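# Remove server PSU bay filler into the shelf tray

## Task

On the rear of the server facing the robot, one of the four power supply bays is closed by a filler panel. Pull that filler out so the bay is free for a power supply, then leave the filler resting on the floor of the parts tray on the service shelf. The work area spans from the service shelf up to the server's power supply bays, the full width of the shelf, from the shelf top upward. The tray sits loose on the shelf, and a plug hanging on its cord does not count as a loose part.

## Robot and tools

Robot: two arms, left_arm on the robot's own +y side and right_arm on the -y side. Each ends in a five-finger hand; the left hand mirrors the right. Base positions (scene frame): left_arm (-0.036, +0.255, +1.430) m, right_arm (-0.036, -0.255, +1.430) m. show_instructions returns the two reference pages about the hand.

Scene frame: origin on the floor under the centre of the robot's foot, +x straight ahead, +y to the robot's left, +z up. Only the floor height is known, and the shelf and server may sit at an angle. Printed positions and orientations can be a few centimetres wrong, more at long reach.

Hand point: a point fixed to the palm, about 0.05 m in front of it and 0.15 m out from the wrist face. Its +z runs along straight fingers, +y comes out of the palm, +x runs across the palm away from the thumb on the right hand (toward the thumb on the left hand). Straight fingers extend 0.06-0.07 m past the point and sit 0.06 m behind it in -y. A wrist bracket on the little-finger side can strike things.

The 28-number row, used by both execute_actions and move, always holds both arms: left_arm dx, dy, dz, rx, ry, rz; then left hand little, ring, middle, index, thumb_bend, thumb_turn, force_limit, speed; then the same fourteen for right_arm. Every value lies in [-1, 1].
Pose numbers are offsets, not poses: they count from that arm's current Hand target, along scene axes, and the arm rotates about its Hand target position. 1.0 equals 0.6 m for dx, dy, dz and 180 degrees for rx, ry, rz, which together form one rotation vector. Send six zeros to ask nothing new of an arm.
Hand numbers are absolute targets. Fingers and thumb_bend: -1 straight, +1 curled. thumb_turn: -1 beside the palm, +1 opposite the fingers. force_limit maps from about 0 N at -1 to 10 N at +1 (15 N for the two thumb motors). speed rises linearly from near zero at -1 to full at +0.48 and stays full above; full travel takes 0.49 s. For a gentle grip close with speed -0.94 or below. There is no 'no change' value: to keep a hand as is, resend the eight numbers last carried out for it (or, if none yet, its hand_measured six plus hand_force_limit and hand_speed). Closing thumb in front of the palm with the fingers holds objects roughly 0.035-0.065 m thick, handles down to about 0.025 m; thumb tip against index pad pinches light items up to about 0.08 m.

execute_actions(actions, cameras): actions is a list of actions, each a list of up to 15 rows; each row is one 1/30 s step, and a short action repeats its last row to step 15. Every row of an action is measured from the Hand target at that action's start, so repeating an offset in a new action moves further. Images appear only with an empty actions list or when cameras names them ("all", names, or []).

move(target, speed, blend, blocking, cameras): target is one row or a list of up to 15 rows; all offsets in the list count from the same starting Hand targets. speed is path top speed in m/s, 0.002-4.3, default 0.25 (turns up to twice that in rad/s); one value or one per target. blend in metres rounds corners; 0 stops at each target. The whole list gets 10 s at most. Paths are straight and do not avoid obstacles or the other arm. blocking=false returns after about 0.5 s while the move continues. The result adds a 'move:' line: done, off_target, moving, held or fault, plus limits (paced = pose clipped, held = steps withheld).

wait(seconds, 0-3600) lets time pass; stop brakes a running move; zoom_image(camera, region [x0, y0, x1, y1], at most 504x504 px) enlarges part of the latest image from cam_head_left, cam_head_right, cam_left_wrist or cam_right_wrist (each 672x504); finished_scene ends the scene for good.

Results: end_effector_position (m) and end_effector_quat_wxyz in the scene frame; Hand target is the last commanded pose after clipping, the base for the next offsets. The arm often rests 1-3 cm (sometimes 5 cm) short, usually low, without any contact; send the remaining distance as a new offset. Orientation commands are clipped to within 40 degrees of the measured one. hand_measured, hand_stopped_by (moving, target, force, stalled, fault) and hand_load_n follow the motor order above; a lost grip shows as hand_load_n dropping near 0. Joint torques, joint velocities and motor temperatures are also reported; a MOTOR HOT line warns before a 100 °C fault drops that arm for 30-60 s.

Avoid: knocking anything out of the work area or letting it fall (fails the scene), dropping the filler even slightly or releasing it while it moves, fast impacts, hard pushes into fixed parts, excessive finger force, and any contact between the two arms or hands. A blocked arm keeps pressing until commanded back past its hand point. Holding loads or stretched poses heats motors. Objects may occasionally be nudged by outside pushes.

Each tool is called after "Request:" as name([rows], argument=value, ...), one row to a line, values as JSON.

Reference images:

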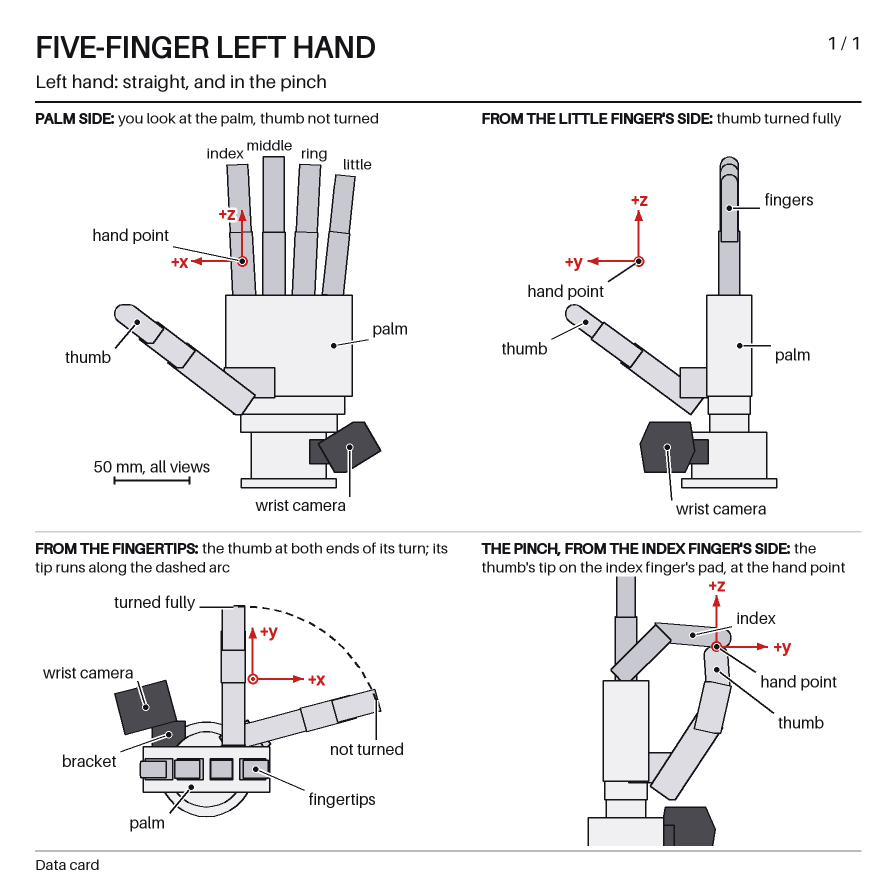

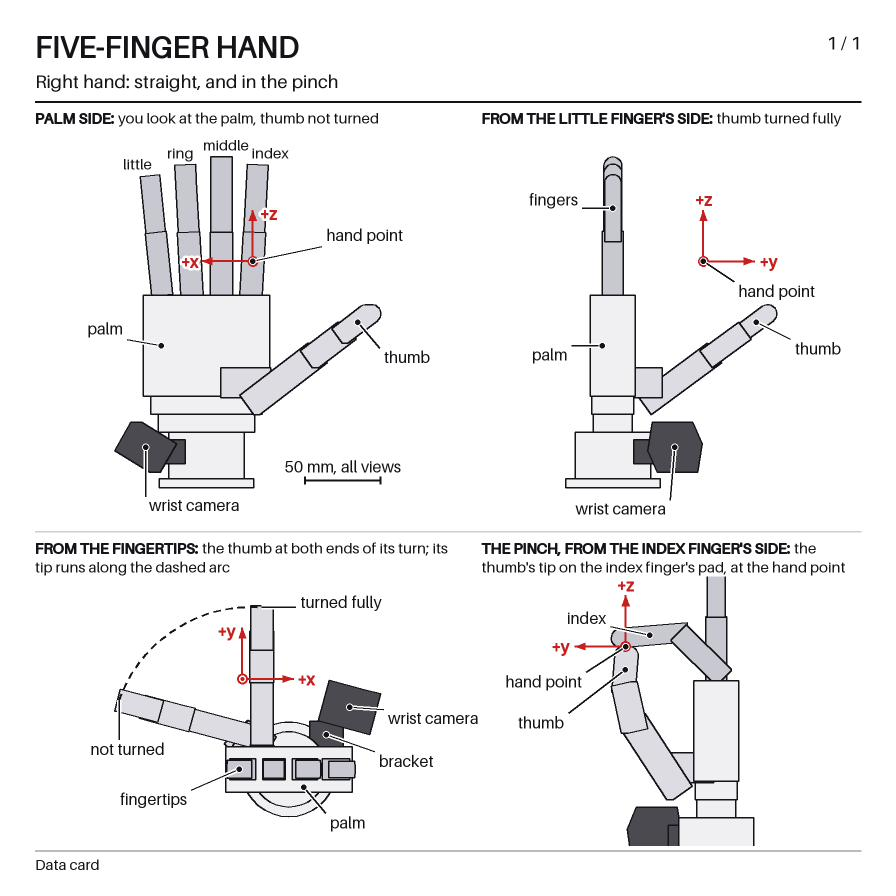

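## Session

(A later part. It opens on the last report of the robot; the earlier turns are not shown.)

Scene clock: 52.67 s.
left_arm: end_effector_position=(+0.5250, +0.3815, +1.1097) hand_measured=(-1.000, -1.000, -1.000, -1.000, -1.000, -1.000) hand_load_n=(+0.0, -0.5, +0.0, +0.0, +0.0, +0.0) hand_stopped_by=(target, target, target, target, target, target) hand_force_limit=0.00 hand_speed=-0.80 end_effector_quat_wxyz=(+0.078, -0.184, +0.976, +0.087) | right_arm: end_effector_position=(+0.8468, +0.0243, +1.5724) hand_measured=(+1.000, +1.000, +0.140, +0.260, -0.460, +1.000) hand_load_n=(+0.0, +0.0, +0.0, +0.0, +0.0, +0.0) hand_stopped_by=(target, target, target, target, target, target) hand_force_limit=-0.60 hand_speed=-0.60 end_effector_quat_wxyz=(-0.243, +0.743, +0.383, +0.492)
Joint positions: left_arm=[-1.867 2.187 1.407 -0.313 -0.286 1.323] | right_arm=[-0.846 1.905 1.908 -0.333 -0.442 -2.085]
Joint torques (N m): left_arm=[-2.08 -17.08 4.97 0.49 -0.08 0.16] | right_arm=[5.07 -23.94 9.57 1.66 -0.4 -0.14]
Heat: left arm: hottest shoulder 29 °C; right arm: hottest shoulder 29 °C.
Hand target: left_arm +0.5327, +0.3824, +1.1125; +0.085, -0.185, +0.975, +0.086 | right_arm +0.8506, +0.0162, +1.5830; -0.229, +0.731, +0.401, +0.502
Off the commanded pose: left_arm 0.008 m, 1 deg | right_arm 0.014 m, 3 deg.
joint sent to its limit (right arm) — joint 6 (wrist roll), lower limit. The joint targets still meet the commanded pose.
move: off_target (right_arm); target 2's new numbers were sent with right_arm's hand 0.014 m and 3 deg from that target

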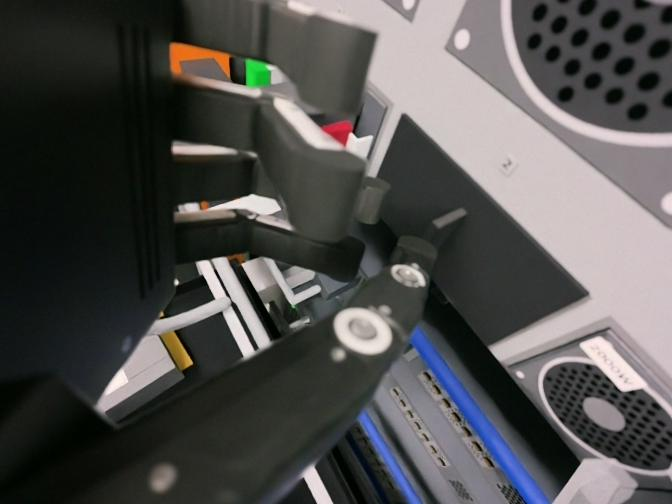

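Request:
execute_actions(actions=[], cameras=["cam_head_left","cam_right_wrist"])

Scene clock: 53.77 s.
left_arm: end_effector_position=(+0.5250, +0.3815, +1.1097) hand_measured=(-1.000, -1.000, -1.000, -1.000, -1.000, -1.000) hand_load_n=(+0.0, +0.0, +0.0, +0.0, +0.0, +0.0) hand_stopped_by=(target, target, target, target, target, target) hand_force_limit=0.00 hand_speed=-0.80 end_effector_quat_wxyz=(+0.078, -0.184, +0.976, +0.087) | right_arm: end_effector_position=(+0.8468, +0.0243, +1.5724) hand_measured=(+1.000, +1.000, +0.140, +0.260, -0.460, +1.000) hand_load_n=(+0.0, +0.0, +0.0, +0.0, +0.0, +0.0) hand_stopped_by=(target, target, target, target, target, target) hand_force_limit=-0.60 hand_speed=-0.60 end_effector_quat_wxyz=(-0.243, +0.743, +0.383, +0.492)
Joint positions: left_arm=[-1.867 2.187 1.407 -0.313 -0.286 1.323] | right_arm=[-0.846 1.905 1.908 -0.333 -0.442 -2.085]
Joint velocities: within noise
Joint torques (N m): left_arm=[-2.08 -17.26 4.98 0.42 -0.08 0.16] | right_arm=[5.3 -23.71 9.52 1.59 -0.39 -0.17]
Motor temperatures (°C): left_arm=[22 29 25 23 22 23] | right_arm=[25 29 26 24 25 21]
Heat: left arm: hottest shoulder 29 °C; right arm: hottest shoulder 29 °C.
Hand target: left_arm +0.5327, +0.3824, +1.1125; +0.085, -0.185, +0.975, +0.086 | right_arm +0.8506, +0.0162, +1.5830; -0.229, +0.731, +0.401, +0.502
Off the commanded pose: left_arm 0.008 m, 1 deg | right_arm 0.014 m, 3 deg.
Images, in order (width x height): cam_head_left 672x504, cam_right_wrist 672x504.

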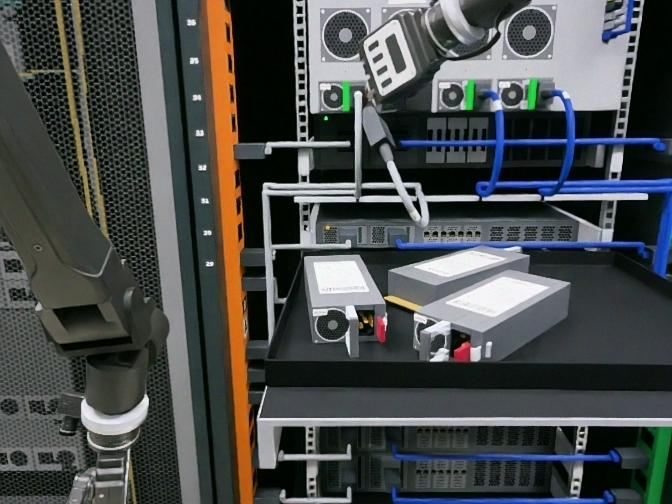

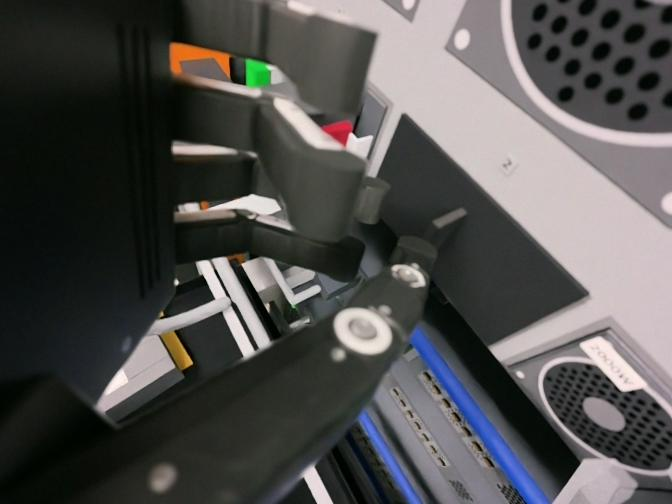

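Request:
move(target=[0,0,0,0,0,0,-1,-1,-1,-1,-1,-1,0,-0.8,0.0,-0.005,0.04,0,0,0,1,1,0.26,0.14,-0.46,1,-0.6,-0.6], speed=0.05, cameras=[])

Scene clock: 54.83 s.
left_arm: end_effector_position=(+0.5250, +0.3815, +1.1097) hand_measured=(-1.000, -1.000, -1.000, -1.000, -1.000, -1.000) hand_load_n=(+0.0, +0.0, +0.0, +0.0, +0.0, +0.0) hand_stopped_by=(target, target, target, target, target, target) hand_force_limit=0.00 hand_speed=-0.80 end_effector_quat_wxyz=(+0.078, -0.184, +0.976, +0.087) | right_arm: end_effector_position=(+0.8430, +0.0242, +1.5671) hand_measured=(+1.000, +1.000, +0.260, +0.140, -0.460, +1.000) hand_load_n=(+0.5, +0.0, +0.0, +0.0, +0.0, +0.5) hand_stopped_by=(target, target, target, target, target, target) hand_force_limit=-0.60 hand_speed=-0.60 end_effector_quat_wxyz=(-0.246, +0.748, +0.384, +0.482)
Joint positions: left_arm=[-1.867 2.187 1.407 -0.313 -0.286 1.323] | right_arm=[-0.846 1.905 1.908 -0.357 -0.442 -2.085]
Joint torques (N m): left_arm=[-2.08 -17.14 4.97 0.47 -0.09 0.15] | right_arm=[5.66 -25.58 11.9 0.75 -0.24 -0.12]
Heat: left arm: hottest shoulder 29 °C; right arm: hottest shoulder 29 °C.
Hand target: left_arm +0.5327, +0.3824, +1.1125; +0.085, -0.185, +0.975, +0.086 | right_arm +0.8506, +0.0132, +1.6071; -0.229, +0.731, +0.401, +0.502
Off the commanded pose: left_arm 0.008 m, 1 deg | right_arm 0.042 m, 4 deg.
joint sent to its limit (right arm) — joint 6 (wrist roll), lower limit. The joint targets still meet the commanded pose.
move: off_target (right_arm)

Request:
move(target=[0,0,0,0,0,0,-1,-1,-1,-1,-1,-1,0,-0.8,0.0,0.0,0.03,0,0,0,1,1,0.14,0.26,-0.46,1,-0.6,-0.6], speed=0.05, cameras=[])

Request:
execute_actions(actions=[], cameras=["cam_right_wrist"])

Scene clock: 55.93 s.
left_arm: end_effector_position=(+0.5250, +0.3815, +1.1097) hand_measured=(-1.000, -1.000, -1.000, -1.000, -1.000, -1.000) hand_load_n=(+0.0, +0.0, +0.0, +0.0, +0.0, +0.0) hand_stopped_by=(target, target, target, target, target, target) hand_force_limit=0.00 hand_speed=-0.80 end_effector_quat_wxyz=(+0.078, -0.184, +0.976, +0.087) | right_arm: end_effector_position=(+0.8380, +0.0199, +1.5722) hand_measured=(+1.000, +1.000, +0.140, +0.260, -0.460, +1.000) hand_load_n=(+0.0, +0.0, +0.0, -0.5, +0.0, +0.0) hand_stopped_by=(target, target, target, target, target, target) hand_force_limit=-0.60 hand_speed=-0.60 end_effector_quat_wxyz=(-0.246, +0.754, +0.384, +0.473)
Joint positions: left_arm=[-1.867 2.187 1.407 -0.313 -0.286 1.323] | right_arm=[-0.846 1.889 1.908 -0.393 -0.435 -2.085]
Joint torques (N m): left_arm=[-2.08 -17.14 4.97 0.43 -0.09 0.15] | right_arm=[5.89 -25.17 13.81 0.59 -0.25 -0.14]
Heat: left arm: hottest shoulder 29 °C; right arm: hottest shoulder 29 °C.
Hand target: left_arm +0.5327, +0.3824, +1.1125; +0.085, -0.185, +0.975, +0.086 | right_arm +0.8506, +0.0131, +1.6252; -0.229, +0.731, +0.401, +0.502
Off the commanded pose: left_arm 0.008 m, 1 deg | right_arm 0.055 m, 5 deg.
joint sent to its limit (right arm) — joint 6 (wrist roll), lower limit. The joint targets still meet the commanded pose.
move: off_target (right_arm)

Scene clock: 55.93 s.
left_arm: end_effector_position=(+0.5250, +0.3815, +1.1097) hand_measured=(-1.000, -1.000, -1.000, -1.000, -1.000, -1.000) hand_load_n=(+0.0, +0.0, +0.0, +0.0, +0.0, +0.0) hand_stopped_by=(target, target, target, target, target, target) hand_force_limit=0.00 hand_speed=-0.80 end_effector_quat_wxyz=(+0.078, -0.184, +0.976, +0.087) | right_arm: end_effector_position=(+0.8380, +0.0199, +1.5722) hand_measured=(+1.000, +1.000, +0.140, +0.260, -0.460, +1.000) hand_load_n=(+0.0, +0.0, +0.0, -0.5, +0.0, +0.0) hand_stopped_by=(target, target, target, target, target, target) hand_force_limit=-0.60 hand_speed=-0.60 end_effector_quat_wxyz=(-0.246, +0.754, +0.384, +0.473)
Joint positions: left_arm=[-1.867 2.187 1.407 -0.313 -0.286 1.323] | right_arm=[-0.846 1.889 1.908 -0.393 -0.435 -2.085]
Joint velocities: within noise
Joint torques (N m): left_arm=[-2.08 -17.14 4.97 0.43 -0.09 0.15] | right_arm=[5.89 -25.17 13.81 0.59 -0.25 -0.14]
Motor temperatures (°C): left_arm=[22 29 25 23 22 23] | right_arm=[25 29 26 24 25 21]
Heat: left arm: hottest shoulder 29 °C; right arm: hottest shoulder 29 °C.
Hand target: left_arm +0.5327, +0.3824, +1.1125; +0.085, -0.185, +0.975, +0.086 | right_arm +0.8506, +0.0131, +1.6252; -0.229, +0.731, +0.401, +0.502
Off the commanded pose: left_arm 0.008 m, 1 deg | right_arm 0.055 m, 5 deg.
Images, in order (width x height): cam_right_wrist 672x504.

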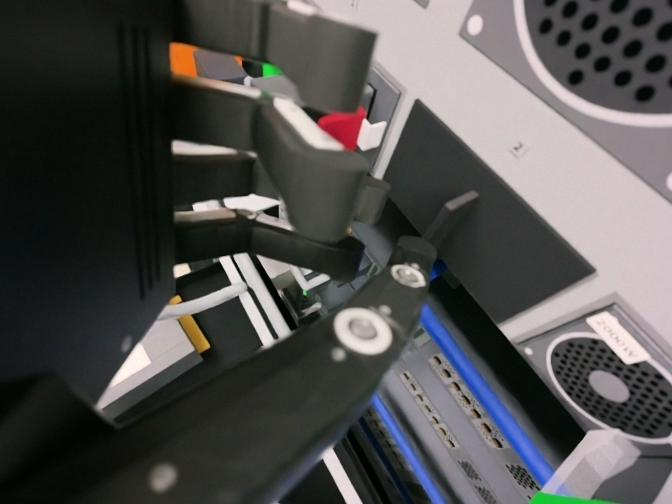

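Request:
move(target=[0,0,0,0,0,0,-1,-1,-1,-1,-1,-1,0,-0.8,0.0,0.0,0.03,0,0,0,1,1,0.14,0.26,-0.46,1,-0.6,-0.6], speed=0.05, cameras=[])

Scene clock: 57.07 s.
left_arm: end_effector_position=(+0.5250, +0.3815, +1.1097) hand_measured=(-1.000, -1.000, -1.000, -1.000, -1.000, -1.000) hand_load_n=(+0.0, +0.0, +0.0, +0.0, +0.0, +0.0) hand_stopped_by=(target, target, target, target, target, target) hand_force_limit=0.00 hand_speed=-0.80 end_effector_quat_wxyz=(+0.078, -0.184, +0.976, +0.087) | right_arm: end_effector_position=(+0.8327, +0.0157, +1.5766) hand_measured=(+1.000, +1.000, +0.140, +0.260, -0.460, +1.000) hand_load_n=(+0.0, +0.0, +0.0, +0.0, -0.5, +0.5) hand_stopped_by=(target, target, target, target, target, target) hand_force_limit=-0.60 hand_speed=-0.60 end_effector_quat_wxyz=(-0.245, +0.760, +0.384, +0.464)
Joint positions: left_arm=[-1.867 2.187 1.407 -0.313 -0.286 1.323] | right_arm=[-0.846 1.874 1.908 -0.429 -0.429 -2.085]
Joint torques (N m): left_arm=[-2.02 -17.2 4.98 0.46 -0.09 0.16] | right_arm=[6.42 -25.41 15.62 0.68 -0.28 -0.14]
Heat: left arm: hottest shoulder 29 °C; right arm: hottest shoulder 29 °C.
Hand target: left_arm +0.5327, +0.3824, +1.1125; +0.085, -0.185, +0.975, +0.086 | right_arm +0.8506, +0.0132, +1.6430; -0.229, +0.731, +0.401, +0.502
Off the commanded pose: left_arm 0.008 m, 1 deg | right_arm 0.069 m, 6 deg.
joint sent to its limit (right arm) — joint 6 (wrist roll), lower limit. The joint targets are off in position, not in orientation.
move: off_target (right_arm)

Request:
move(target=[0,0,0,0,0,0,-1,-1,-1,-1,-1,-1,0,-0.8,0.03,0.005,-0.02,0,0,0,1,1,0.14,0.26,-0.46,1,-0.6,-0.6], speed=0.05, cameras=[])

Scene clock: 58.47 s.
left_arm: end_effector_position=(+0.5250, +0.3815, +1.1097) hand_measured=(-1.000, -1.000, -1.000, -1.000, -1.000, -1.000) hand_load_n=(+0.0, +0.0, +0.0, +0.0, +0.0, +0.0) hand_stopped_by=(target, target, target, target, target, target) hand_force_limit=0.00 hand_speed=-0.80 end_effector_quat_wxyz=(+0.078, -0.184, +0.976, +0.087) | right_arm: end_effector_position=(+0.8532, +0.0167, +1.6057) hand_measured=(+1.000, +1.000, +0.140, +0.260, -0.460, +1.000) hand_load_n=(+0.0, +0.0, +0.0, +0.0, +0.0, +0.0) hand_stopped_by=(target, target, target, target, target, target) hand_force_limit=-0.60 hand_speed=-0.60 end_effector_quat_wxyz=(-0.242, +0.748, +0.383, +0.485)
Joint positions: left_arm=[-1.867 2.187 1.407 -0.313 -0.286 1.323] | right_arm=[-0.846 1.899 2 -0.448 -0.435 -2.085]
Joint torques (N m): left_arm=[-2.02 -17.14 4.97 0.49 -0.08 0.16] | right_arm=[5.89 -21.6 15.12 0.72 -0.37 -0.13]
Heat: left arm: hottest shoulder 29 °C; right arm: hottest shoulder 30 °C.
Hand target: left_arm +0.5327, +0.3824, +1.1125; +0.085, -0.185, +0.975, +0.086 | right_arm +0.8686, +0.0162, +1.6312; -0.229, +0.731, +0.401, +0.502
Off the commanded pose: left_arm 0.008 m, 1 deg | right_arm 0.030 m, 4 deg.
joint sent to its limit (right arm) — joint 6 (wrist roll), lower limit. The joint targets still meet the commanded pose.
move: off_target (right_arm)

Request:
execute_actions(actions=[], cameras=["cam_head_left","cam_head_right","cam_right_wrist"])

Request:
zoom_image(camera="cam_head_left", region=[340, 30, 480, 135])

Request:
zoom_image(camera="cam_head_right", region=[280, 30, 420, 135])

Request:
zoom_image(camera="cam_right_wrist", region=[300, 80, 620, 320])

Scene clock: 58.87 s.
left_arm: end_effector_position=(+0.5250, +0.3815, +1.1097) hand_measured=(-1.000, -1.000, -1.000, -1.000, -1.000, -1.000) hand_load_n=(+0.0, +0.0, +0.0, +0.0, +0.0, +0.0) hand_stopped_by=(target, target, target, target, target, target) hand_force_limit=0.00 hand_speed=-0.80 end_effector_quat_wxyz=(+0.078, -0.184, +0.976, +0.087) | right_arm: end_effector_position=(+0.8532, +0.0167, +1.6057) hand_measured=(+1.000, +1.000, +0.140, +0.260, -0.460, +1.000) hand_load_n=(+0.0, +0.0, +0.0, +0.0, +0.0, +0.0) hand_stopped_by=(target, target, target, target, target, target) hand_force_limit=-0.60 hand_speed=-0.60 end_effector_quat_wxyz=(-0.242, +0.748, +0.383, +0.485)
Joint positions: left_arm=[-1.867 2.187 1.407 -0.313 -0.286 1.323] | right_arm=[-0.846 1.899 2 -0.448 -0.435 -2.085]
Joint velocities: within noise
Joint torques (N m): left_arm=[-1.96 -17.14 4.97 0.46 -0.09 0.15] | right_arm=[5.95 -22.42 15.39 0.75 -0.38 -0.14]
Motor temperatures (°C): left_arm=[22 29 25 23 22 23] | right_arm=[25 30 27 24 25 21]
Heat: left arm: hottest shoulder 29 °C; right arm: hottest shoulder 30 °C.
Hand target: left_arm +0.5327, +0.3824, +1.1125; +0.085, -0.185, +0.975, +0.086 | right_arm +0.8686, +0.0162, +1.6312; -0.229, +0.731, +0.401, +0.502
Off the commanded pose: left_arm 0.008 m, 1 deg | right_arm 0.030 m, 4 deg.
Images, in order (width x height): cam_head_left 672x504, cam_head_right 672x504, cam_right_wrist 672x504.

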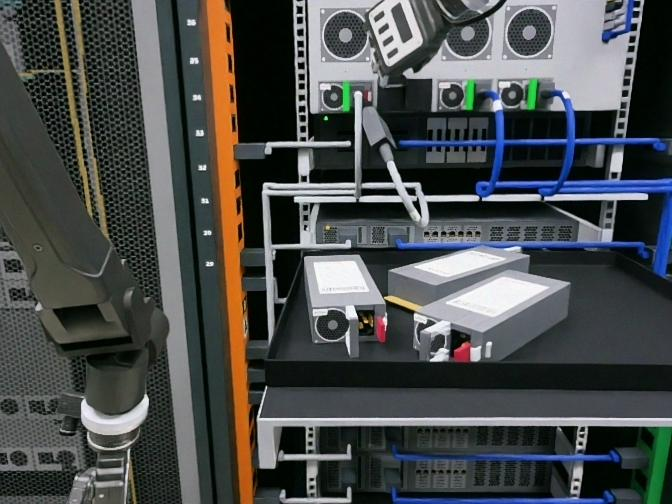

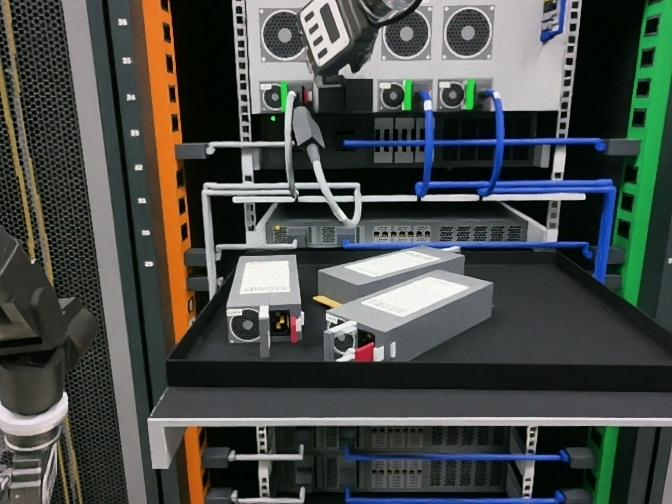

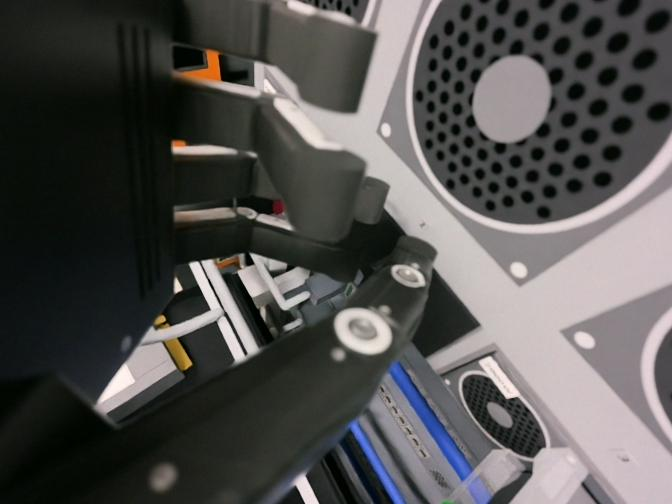

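Scaled by 3.600 from the camera's image (finer frame: 960x720).

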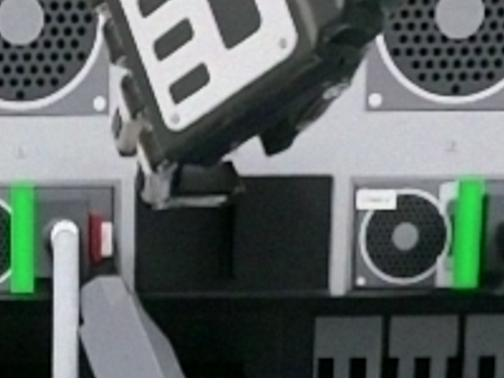

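Scaled by 3.600 from the camera's image (finer frame: 960x720).

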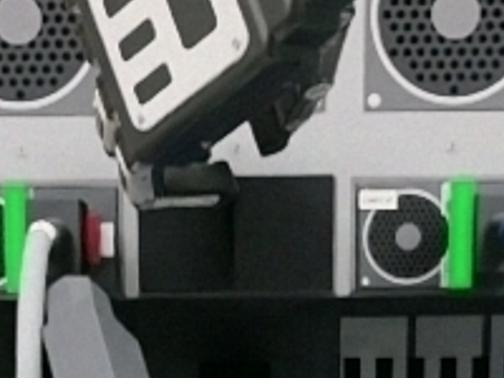

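Scaled by 1.575 from the camera's image (finer frame: 960x720).

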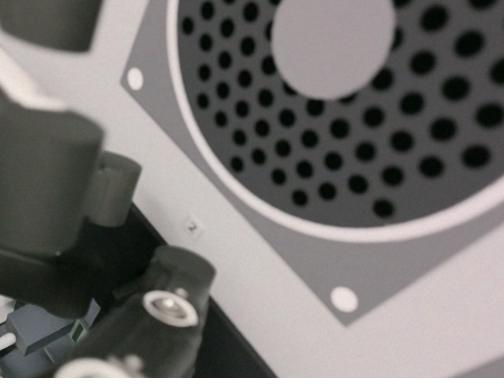

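Request:
move(target=[0,0,0,0,0,0,-1,-1,-1,-1,-1,-1,0,-0.8,0.0,0.012,0.0,0,0,0,1,1,0.12,0.17,-0.5,1,-0.6,-0.6], speed=0.05, cameras=[])

Scene clock: 60.13 s.
left_arm: end_effector_position=(+0.5250, +0.3815, +1.1097) hand_measured=(-1.000, -1.000, -1.000, -1.000, -1.000, -1.000) hand_load_n=(+0.0, +0.0, +0.0, +0.0, +0.0, +0.0) hand_stopped_by=(target, target, target, target, target, target) hand_force_limit=0.00 hand_speed=-0.80 end_effector_quat_wxyz=(+0.078, -0.184, +0.976, +0.087) | right_arm: end_effector_position=(+0.8536, +0.0157, +1.6054) hand_measured=(+1.000, +1.000, +0.120, +0.170, -0.500, +1.000) hand_load_n=(+0.0, +0.0, +0.0, +0.0, +0.0, +0.0) hand_stopped_by=(target, target, target, target, target, target) hand_force_limit=-0.60 hand_speed=-0.60 end_effector_quat_wxyz=(-0.240, +0.749, +0.382, +0.485)
Joint positions: left_arm=[-1.867 2.187 1.407 -0.313 -0.286 1.323] | right_arm=[-0.846 1.899 2 -0.448 -0.43 -2.085]
Joint torques (N m): left_arm=[-2.08 -17.14 4.97 0.5 -0.08 0.16] | right_arm=[6.71 -21.36 16.14 0.77 -0.23 -0.13]
Heat: left arm: hottest shoulder 29 °C; right arm: hottest shoulder 30 °C.
Hand target: left_arm +0.5327, +0.3824, +1.1125; +0.085, -0.185, +0.975, +0.086 | right_arm +0.8686, +0.0233, +1.6313; -0.229, +0.731, +0.401, +0.502
Off the commanded pose: left_arm 0.008 m, 1 deg | right_arm 0.031 m, 4 deg.
joint sent to its limit (right arm) — joint 6 (wrist roll), lower limit. The joint targets still meet the commanded pose.
move: off_target (right_arm)

Request:
move(target=[0,0,0,0,0,0,-1,-1,-1,-1,-1,-1,0,-0.8,0.0,0.012,-0.055,0,0,0,1,1,0.12,0.17,-0.5,1,-0.6,-0.6], speed=0.05, cameras=[])

Scene clock: 61.23 s.
left_arm: end_effector_position=(+0.5250, +0.3815, +1.1097) hand_measured=(-1.000, -1.000, -1.000, -1.000, -1.000, -1.000) hand_load_n=(+0.0, +0.0, +0.0, +0.0, +0.0, +0.0) hand_stopped_by=(target, target, target, target, target, target) hand_force_limit=0.00 hand_speed=-0.80 end_effector_quat_wxyz=(+0.078, -0.184, +0.976, +0.087) | right_arm: end_effector_position=(+0.8579, +0.0203, +1.5929) hand_measured=(+1.000, +1.000, +0.120, +0.170, -0.500, +1.000) hand_load_n=(+0.0, +0.0, -3.0, +0.0, +0.0, +0.0) hand_stopped_by=(target, target, target, target, target, target) hand_force_limit=-0.60 hand_speed=-0.60 end_effector_quat_wxyz=(-0.240, +0.748, +0.382, +0.487)
Joint positions: left_arm=[-1.867 2.187 1.407 -0.313 -0.286 1.323] | right_arm=[-0.846 1.921 2 -0.42 -0.43 -2.085]
Joint torques (N m): left_arm=[-2.08 -17.2 4.94 0.47 -0.08 0.15] | right_arm=[6.12 -21.25 12.77 2.09 -0.26 -0.15]
Heat: left arm: hottest shoulder 29 °C; right arm: hottest shoulder 30 °C.
Hand target: left_arm +0.5327, +0.3824, +1.1125; +0.085, -0.185, +0.975, +0.086 | right_arm +0.8687, +0.0303, +1.5983; -0.229, +0.731, +0.401, +0.502
Off the commanded pose: left_arm 0.008 m, 1 deg | right_arm 0.016 m, 4 deg.
joint sent to its limit (right arm) — joint 6 (wrist roll), lower limit. The joint targets still meet the commanded pose.
move: off_target (right_arm)

Request:
execute_actions(actions=[], cameras=["cam_head_left","cam_head_right","cam_right_wrist"])

Request:
zoom_image(camera="cam_head_left", region=[340, 30, 480, 135])

Request:
zoom_image(camera="cam_head_right", region=[280, 30, 420, 135])

Request:
zoom_image(camera="cam_right_wrist", region=[300, 80, 620, 320])

Scene clock: 61.50 s.
left_arm: end_effector_position=(+0.5250, +0.3815, +1.1097) hand_measured=(-1.000, -1.000, -1.000, -1.000, -1.000, -1.000) hand_load_n=(+0.0, +0.0, +0.0, +0.0, +0.0, +0.0) hand_stopped_by=(target, target, target, target, target, target) hand_force_limit=0.00 hand_speed=-0.80 end_effector_quat_wxyz=(+0.078, -0.184, +0.976, +0.087) | right_arm: end_effector_position=(+0.8579, +0.0203, +1.5929) hand_measured=(+1.000, +1.000, +0.120, +0.170, -0.500, +1.000) hand_load_n=(+0.0, +0.0, -3.0, +0.0, +0.0, +0.0) hand_stopped_by=(target, target, target, target, target, target) hand_force_limit=-0.60 hand_speed=-0.60 end_effector_quat_wxyz=(-0.240, +0.748, +0.382, +0.487)
Joint positions: left_arm=[-1.867 2.187 1.407 -0.313 -0.286 1.323] | right_arm=[-0.846 1.921 2 -0.42 -0.43 -2.085]
Joint velocities: within noise
Joint torques (N m): left_arm=[-1.96 -17.14 4.96 0.44 -0.08 0.16] | right_arm=[6.48 -21.19 12.72 2.07 -0.27 -0.15]
Motor temperatures (°C): left_arm=[22 29 25 23 22 23] | right_arm=[25 30 27 24 25 21]
Heat: left arm: hottest shoulder 29 °C; right arm: hottest shoulder 30 °C.
Hand target: left_arm +0.5327, +0.3824, +1.1125; +0.085, -0.185, +0.975, +0.086 | right_arm +0.8687, +0.0303, +1.5983; -0.229, +0.731, +0.401, +0.502
Off the commanded pose: left_arm 0.008 m, 1 deg | right_arm 0.016 m, 4 deg.
Images, in order (width x height): cam_head_left 672x504, cam_head_right 672x504, cam_right_wrist 672x504.

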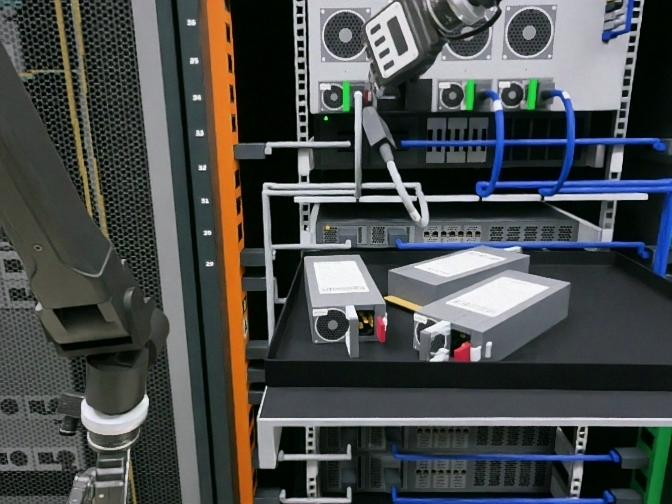

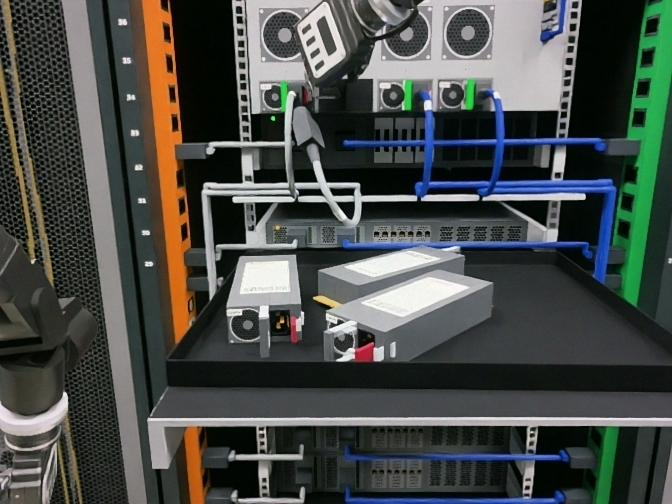

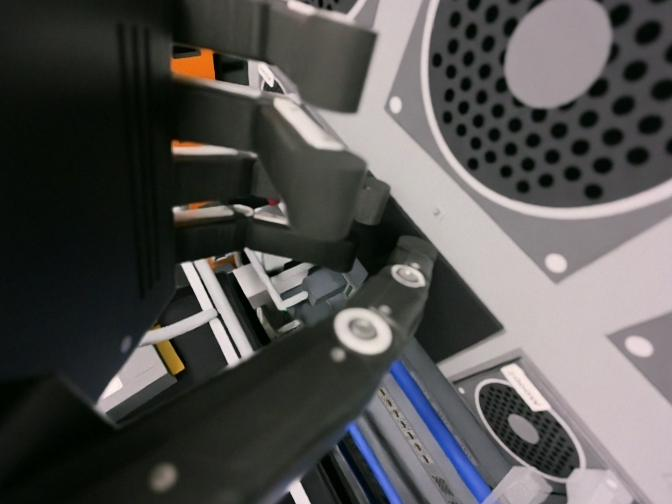

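Scaled by 3.600 from the camera's image (finer frame: 960x720).

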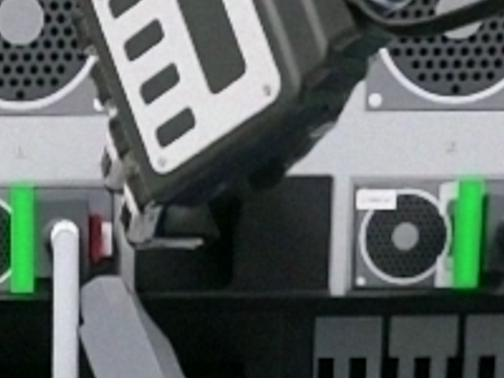

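Scaled by 3.600 from the camera's image (finer frame: 960x720).

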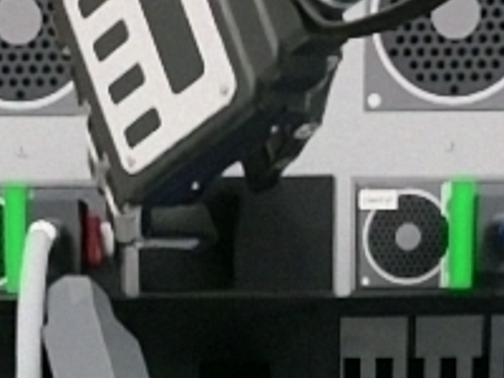

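Scaled by 1.575 from the camera's image (finer frame: 960x720).

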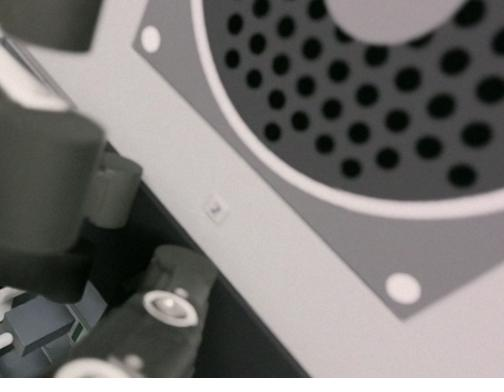

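Request:
move(target=[0,0,0,0,0,0,-1,-1,-1,-1,-1,-1,0,-0.8,0.0,0.0,-0.02,0,0,0,1,1,0.28,0.21,-0.5,1,-0.6,-0.6], speed=0.05, cameras=[])

Scene clock: 62.93 s.
left_arm: end_effector_position=(+0.5250, +0.3815, +1.1097) hand_measured=(-1.000, -1.000, -1.000, -1.000, -1.000, -1.000) hand_load_n=(+0.0, +0.0, +0.0, +0.0, +0.0, +0.0) hand_stopped_by=(target, target, target, target, target, target) hand_force_limit=0.00 hand_speed=-0.80 end_effector_quat_wxyz=(+0.078, -0.184, +0.976, +0.087) | right_arm: end_effector_position=(+0.8631, +0.0244, +1.5872) hand_measured=(+1.000, +1.000, +0.280, +0.210, -0.500, +1.000) hand_load_n=(+0.0, +0.0, -2.0, +0.0, +0.0, +0.0) hand_stopped_by=(target, target, target, target, target, target) hand_force_limit=-0.60 hand_speed=-0.60 end_effector_quat_wxyz=(-0.238, +0.743, +0.382, +0.496)
Joint positions: left_arm=[-1.867 2.187 1.407 -0.313 -0.286 1.323] | right_arm=[-0.846 1.937 2 -0.384 -0.433 -2.086]
Joint torques (N m): left_arm=[-2.08 -17.08 4.97 0.43 -0.08 0.16] | right_arm=[6.24 -22.07 11.52 1.65 -0.35 -0.13]
Heat: left arm: hottest shoulder 29 °C; right arm: hottest shoulder 30 °C.
Hand target: left_arm +0.5327, +0.3824, +1.1125; +0.085, -0.185, +0.975, +0.086 | right_arm +0.8686, +0.0305, +1.5861; -0.229, +0.731, +0.401, +0.502
Off the commanded pose: left_arm 0.008 m, 1 deg | right_arm 0.008 m, 3 deg.
joint sent to its limit (right arm) — joint 6 (wrist roll), lower limit. The joint targets still meet the commanded pose.
move: off_target (right_arm)

Request:
move(target=[0,0,0,0,0,0,-1,-1,-1,-1,-1,-1,0,-0.8,0.0,-0.008,-0.008,0,0,0,1,1,0.28,0.21,-0.5,1,-0.6,-0.6], speed=0.05, cameras=["cam_head_left","cam_head_right","cam_right_wrist"])

Request:
zoom_image(camera="cam_head_left", region=[370, 60, 440, 120])

Request:
zoom_image(camera="cam_head_right", region=[310, 60, 380, 120])

Request:
zoom_image(camera="cam_right_wrist", region=[320, 140, 520, 290])

Scene clock: 63.73 s.
left_arm: end_effector_position=(+0.5250, +0.3815, +1.1097) hand_measured=(-1.000, -1.000, -1.000, -1.000, -1.000, -1.000) hand_load_n=(+0.0, +0.0, +0.0, +0.0, -0.5, +0.0) hand_stopped_by=(target, target, target, target, target, target) hand_force_limit=0.00 hand_speed=-0.80 end_effector_quat_wxyz=(+0.078, -0.184, +0.976, +0.087) | right_arm: end_effector_position=(+0.8635, +0.0256, +1.5888) hand_measured=(+1.000, +1.000, +0.280, +0.210, -0.500, +1.000) hand_load_n=(+0.0, +0.0, -1.0, +0.0, +0.0, +0.5) hand_stopped_by=(target, target, target, target, target, target) hand_force_limit=-0.60 hand_speed=-0.60 end_effector_quat_wxyz=(-0.240, +0.740, +0.382, +0.498)
Joint positions: left_arm=[-1.867 2.187 1.407 -0.313 -0.286 1.323] | right_arm=[-0.846 1.937 2 -0.378 -0.439 -2.086]
Joint torques (N m): left_arm=[-2.08 -17.14 4.97 0.44 -0.08 0.16] | right_arm=[5.19 -21.83 10.39 1.73 -0.38 -0.13]
Heat: left arm: hottest shoulder 29 °C; right arm: hottest shoulder 30 °C.
Hand target: left_arm +0.5327, +0.3824, +1.1125; +0.085, -0.185, +0.975, +0.086 | right_arm +0.8686, +0.0257, +1.5813; -0.229, +0.731, +0.401, +0.502
Off the commanded pose: left_arm 0.008 m, 1 deg | right_arm 0.009 m, 3 deg.
joint sent to its limit (right arm) — joint 6 (wrist roll), lower limit. The joint targets still meet the commanded pose.
move: off_target (right_arm)

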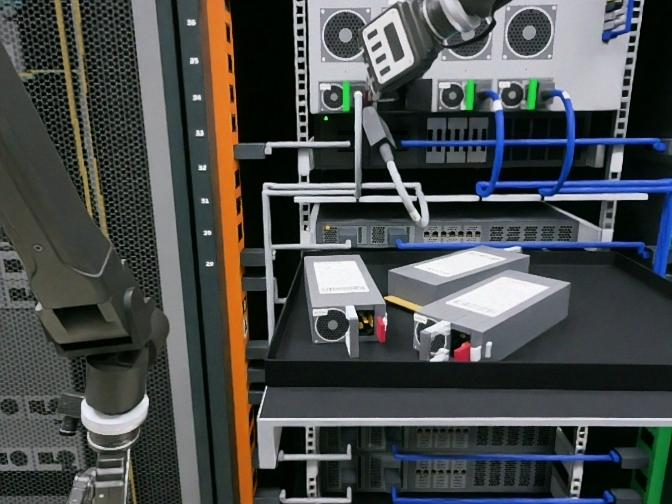

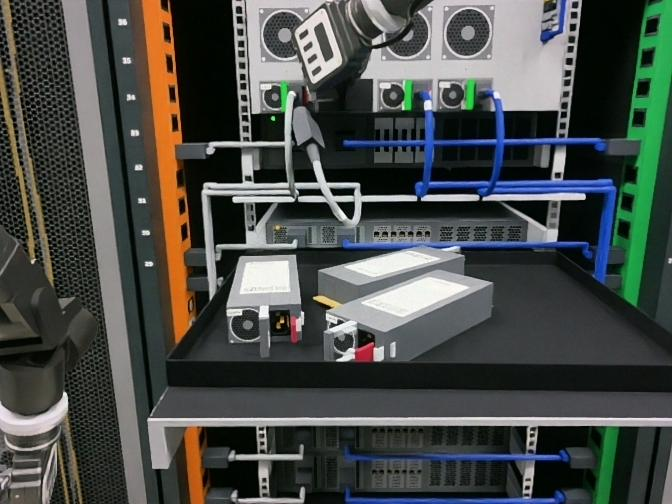

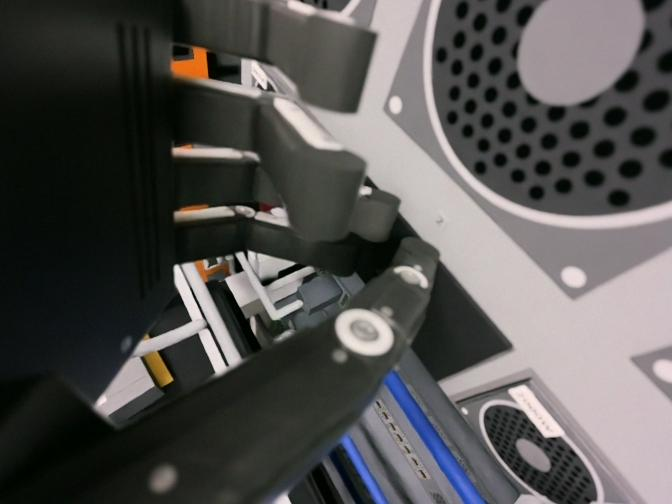

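Scaled by 7.200 from the camera's image (finer frame: 960x720).

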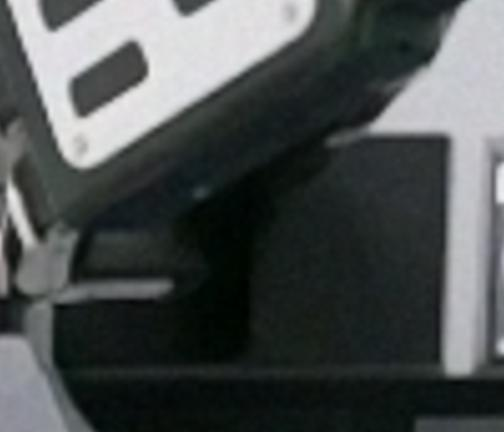

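Scaled by 7.200 from the camera's image (finer frame: 960x720).

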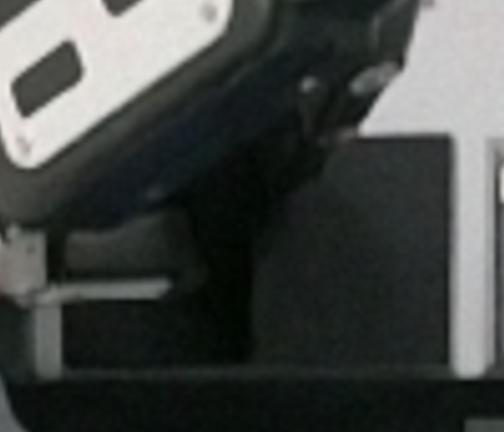

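Scaled by 2.520 from the camera's image (finer frame: 960x720).

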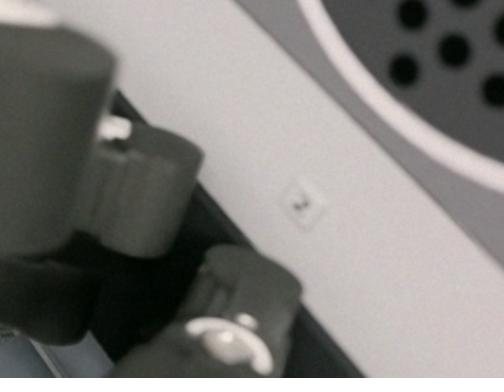

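Request:
move(target=[0,0,0,0,0,0,-1,-1,-1,-1,-1,-1,0,-0.8,0.0,-0.012,-0.015,0,0,0,1,1,0.28,0.21,-0.5,1,-0.6,-0.6], speed=0.05, cameras=["cam_head_left","cam_head_right","cam_right_wrist"])

Request:
zoom_image(camera="cam_head_left", region=[370, 60, 440, 120])

Request:
zoom_image(camera="cam_head_right", region=[310, 60, 380, 120])

Request:
zoom_image(camera="cam_right_wrist", region=[320, 140, 520, 290])

Scene clock: 64.77 s.
left_arm: end_effector_position=(+0.5250, +0.3815, +1.1097) hand_measured=(-1.000, -1.000, -1.000, -1.000, -1.000, -1.000) hand_load_n=(+0.0, +0.0, +0.0, +0.0, +0.0, +0.0) hand_stopped_by=(target, target, target, target, target, target) hand_force_limit=0.00 hand_speed=-0.80 end_effector_quat_wxyz=(+0.078, -0.184, +0.976, +0.087) | right_arm: end_effector_position=(+0.8634, +0.0271, +1.5870) hand_measured=(+1.000, +1.000, +0.280, +0.210, -0.500, +1.000) hand_load_n=(+0.0, +0.0, -1.0, +0.0, +0.5, -1.0) hand_stopped_by=(target, target, target, target, target, target) hand_force_limit=-0.60 hand_speed=-0.60 end_effector_quat_wxyz=(-0.244, +0.734, +0.384, +0.503)
Joint positions: left_arm=[-1.867 2.187 1.407 -0.313 -0.286 1.323] | right_arm=[-0.848 1.937 1.987 -0.354 -0.454 -2.086]
Joint torques (N m): left_arm=[-2.02 -17.14 4.97 0.47 -0.08 0.16] | right_arm=[4.48 -21.95 9.47 1.7 -0.31 -0.14]
Heat: left arm: hottest shoulder 29 °C; right arm: hottest shoulder 30 °C.
Hand target: left_arm +0.5327, +0.3824, +1.1125; +0.085, -0.185, +0.975, +0.086 | right_arm +0.8686, +0.0184, +1.5721; -0.229, +0.731, +0.401, +0.502
Off the commanded pose: left_arm 0.008 m, 1 deg | right_arm 0.018 m, 3 deg.
joint sent to its limit (right arm) — joint 6 (wrist roll), lower limit. The joint targets still meet the commanded pose.
move: off_target (right_arm)

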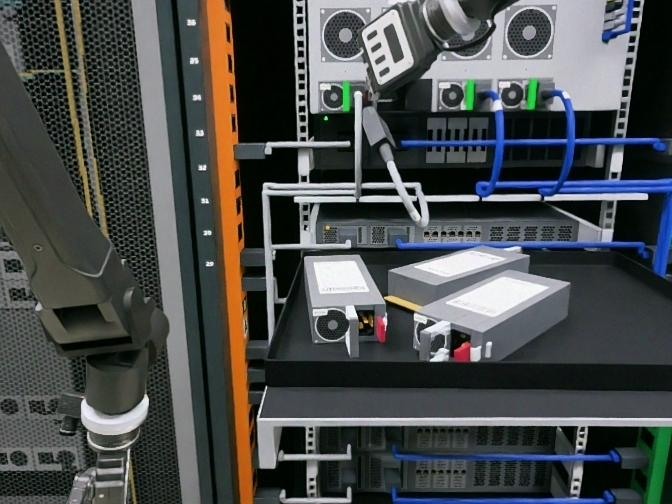

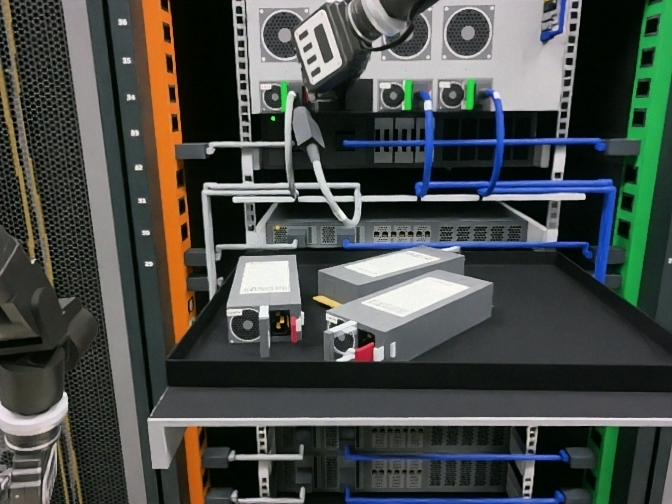

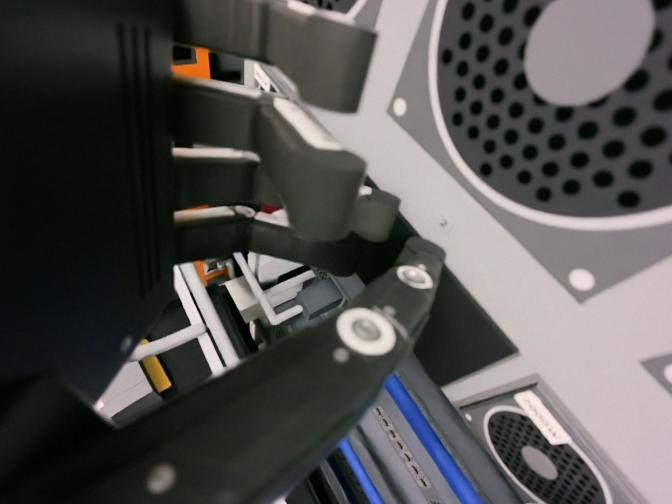

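Scaled by 7.200 from the camera's image (finer frame: 960x720).

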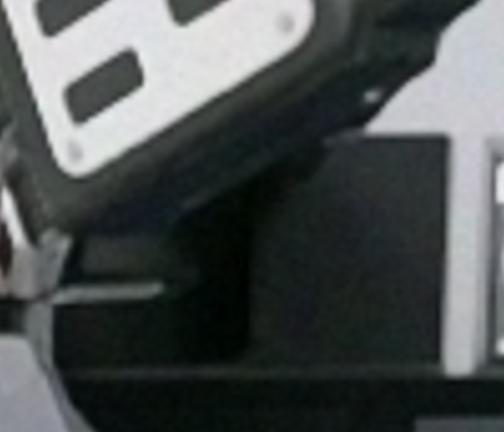

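Scaled by 7.200 from the camera's image (finer frame: 960x720).

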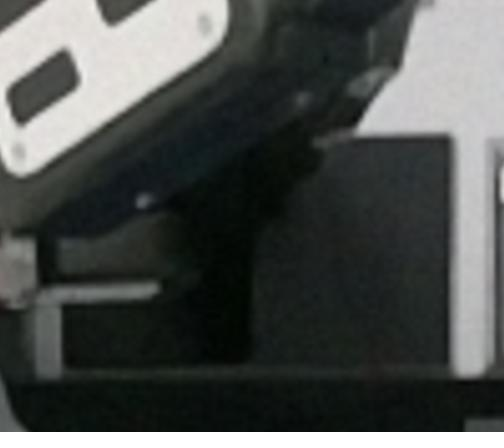

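Scaled by 2.520 from the camera's image (finer frame: 960x720).

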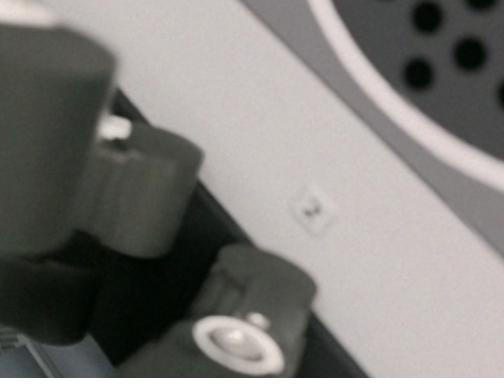

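Request:
move(target=[0,0,0,0,0,0,-1,-1,-1,-1,-1,-1,0,-0.8,-0.005,0.0,0.04,0,0,0,1,1,0.28,0.21,-0.56,1,-0.6,-0.6], speed=0.05, cameras=[])

Request:
move(target=[0,0,0,0,0,0,-1,-1,-1,-1,-1,-1,0,-0.8,-0.0,-0.02,0.0,0,0,0,1,1,0.28,0.21,-0.56,1,-0.6,-0.6], speed=0.05, cameras=[])

Scene clock: 66.23 s.
left_arm: end_effector_position=(+0.5250, +0.3815, +1.1097) hand_measured=(-1.000, -1.000, -1.000, -1.000, -1.000, -1.000) hand_load_n=(+0.0, +0.0, +0.0, +0.0, +0.0, +0.0) hand_stopped_by=(target, target, target, target, target, target) hand_force_limit=0.00 hand_speed=-0.80 end_effector_quat_wxyz=(+0.078, -0.184, +0.976, +0.087) | right_arm: end_effector_position=(+0.8619, +0.0261, +1.5840) hand_measured=(+1.000, +1.000, +0.280, +0.210, -0.560, +1.000) hand_load_n=(+0.0, +0.0, -0.5, +0.0, +0.0, -1.0) hand_stopped_by=(target, target, target, target, target, target) hand_force_limit=-0.60 hand_speed=-0.60 end_effector_quat_wxyz=(-0.243, +0.738, +0.385, +0.498)
Joint positions: left_arm=[-1.867 2.187 1.407 -0.313 -0.286 1.323] | right_arm=[-0.848 1.937 1.987 -0.367 -0.449 -2.09]
Joint torques (N m): left_arm=[-2.02 -17.08 4.97 0.46 -0.08 0.15] | right_arm=[5.13 -24.18 11.14 0.49 -0.12 -0.08]
Heat: left arm: hottest shoulder 29 °C; right arm: hottest shoulder 30 °C.
Hand target: left_arm +0.5327, +0.3824, +1.1125; +0.085, -0.185, +0.975, +0.086 | right_arm +0.8656, +0.0183, +1.5961; -0.229, +0.731, +0.401, +0.502
Off the commanded pose: left_arm 0.008 m, 1 deg | right_arm 0.015 m, 3 deg.
joint sent to its limit (right arm) — joint 6 (wrist roll), lower limit. The joint targets still meet the commanded pose.
move: off_target (right_arm)

Scene clock: 66.90 s.
left_arm: end_effector_position=(+0.5250, +0.3815, +1.1097) hand_measured=(-1.000, -1.000, -1.000, -1.000, -1.000, -1.000) hand_load_n=(+0.0, +0.0, +0.0, +0.0, +0.0, +0.0) hand_stopped_by=(target, target, target, target, target, target) hand_force_limit=0.00 hand_speed=-0.80 end_effector_quat_wxyz=(+0.078, -0.184, +0.976, +0.087) | right_arm: end_effector_position=(+0.8621, +0.0239, +1.5829) hand_measured=(+1.000, +1.000, +0.280, +0.210, -0.560, +1.000) hand_load_n=(+0.0, +0.0, +0.0, +0.0, -1.0, +0.0) hand_stopped_by=(target, target, target, target, target, target) hand_force_limit=-0.60 hand_speed=-0.60 end_effector_quat_wxyz=(-0.246, +0.737, +0.386, +0.497)
Joint positions: left_arm=[-1.867 2.187 1.407 -0.313 -0.286 1.323] | right_arm=[-0.854 1.937 1.987 -0.37 -0.46 -2.091]
Joint torques (N m): left_arm=[-1.96 -17.08 4.97 0.43 -0.08 0.15] | right_arm=[4.31 -25.11 9.89 0.81 -0.29 -0.08]
Heat: left arm: hottest shoulder 29 °C; right arm: hottest shoulder 30 °C.
Hand target: left_arm +0.5327, +0.3824, +1.1125; +0.085, -0.185, +0.975, +0.086 | right_arm +0.8656, +0.0066, +1.5962; -0.229, +0.731, +0.401, +0.502
Off the commanded pose: left_arm 0.008 m, 1 deg | right_arm 0.022 m, 3 deg.
joint sent to its limit (right arm) — joint 6 (wrist roll), lower limit. The joint targets still meet the commanded pose.
move: off_target (right_arm)


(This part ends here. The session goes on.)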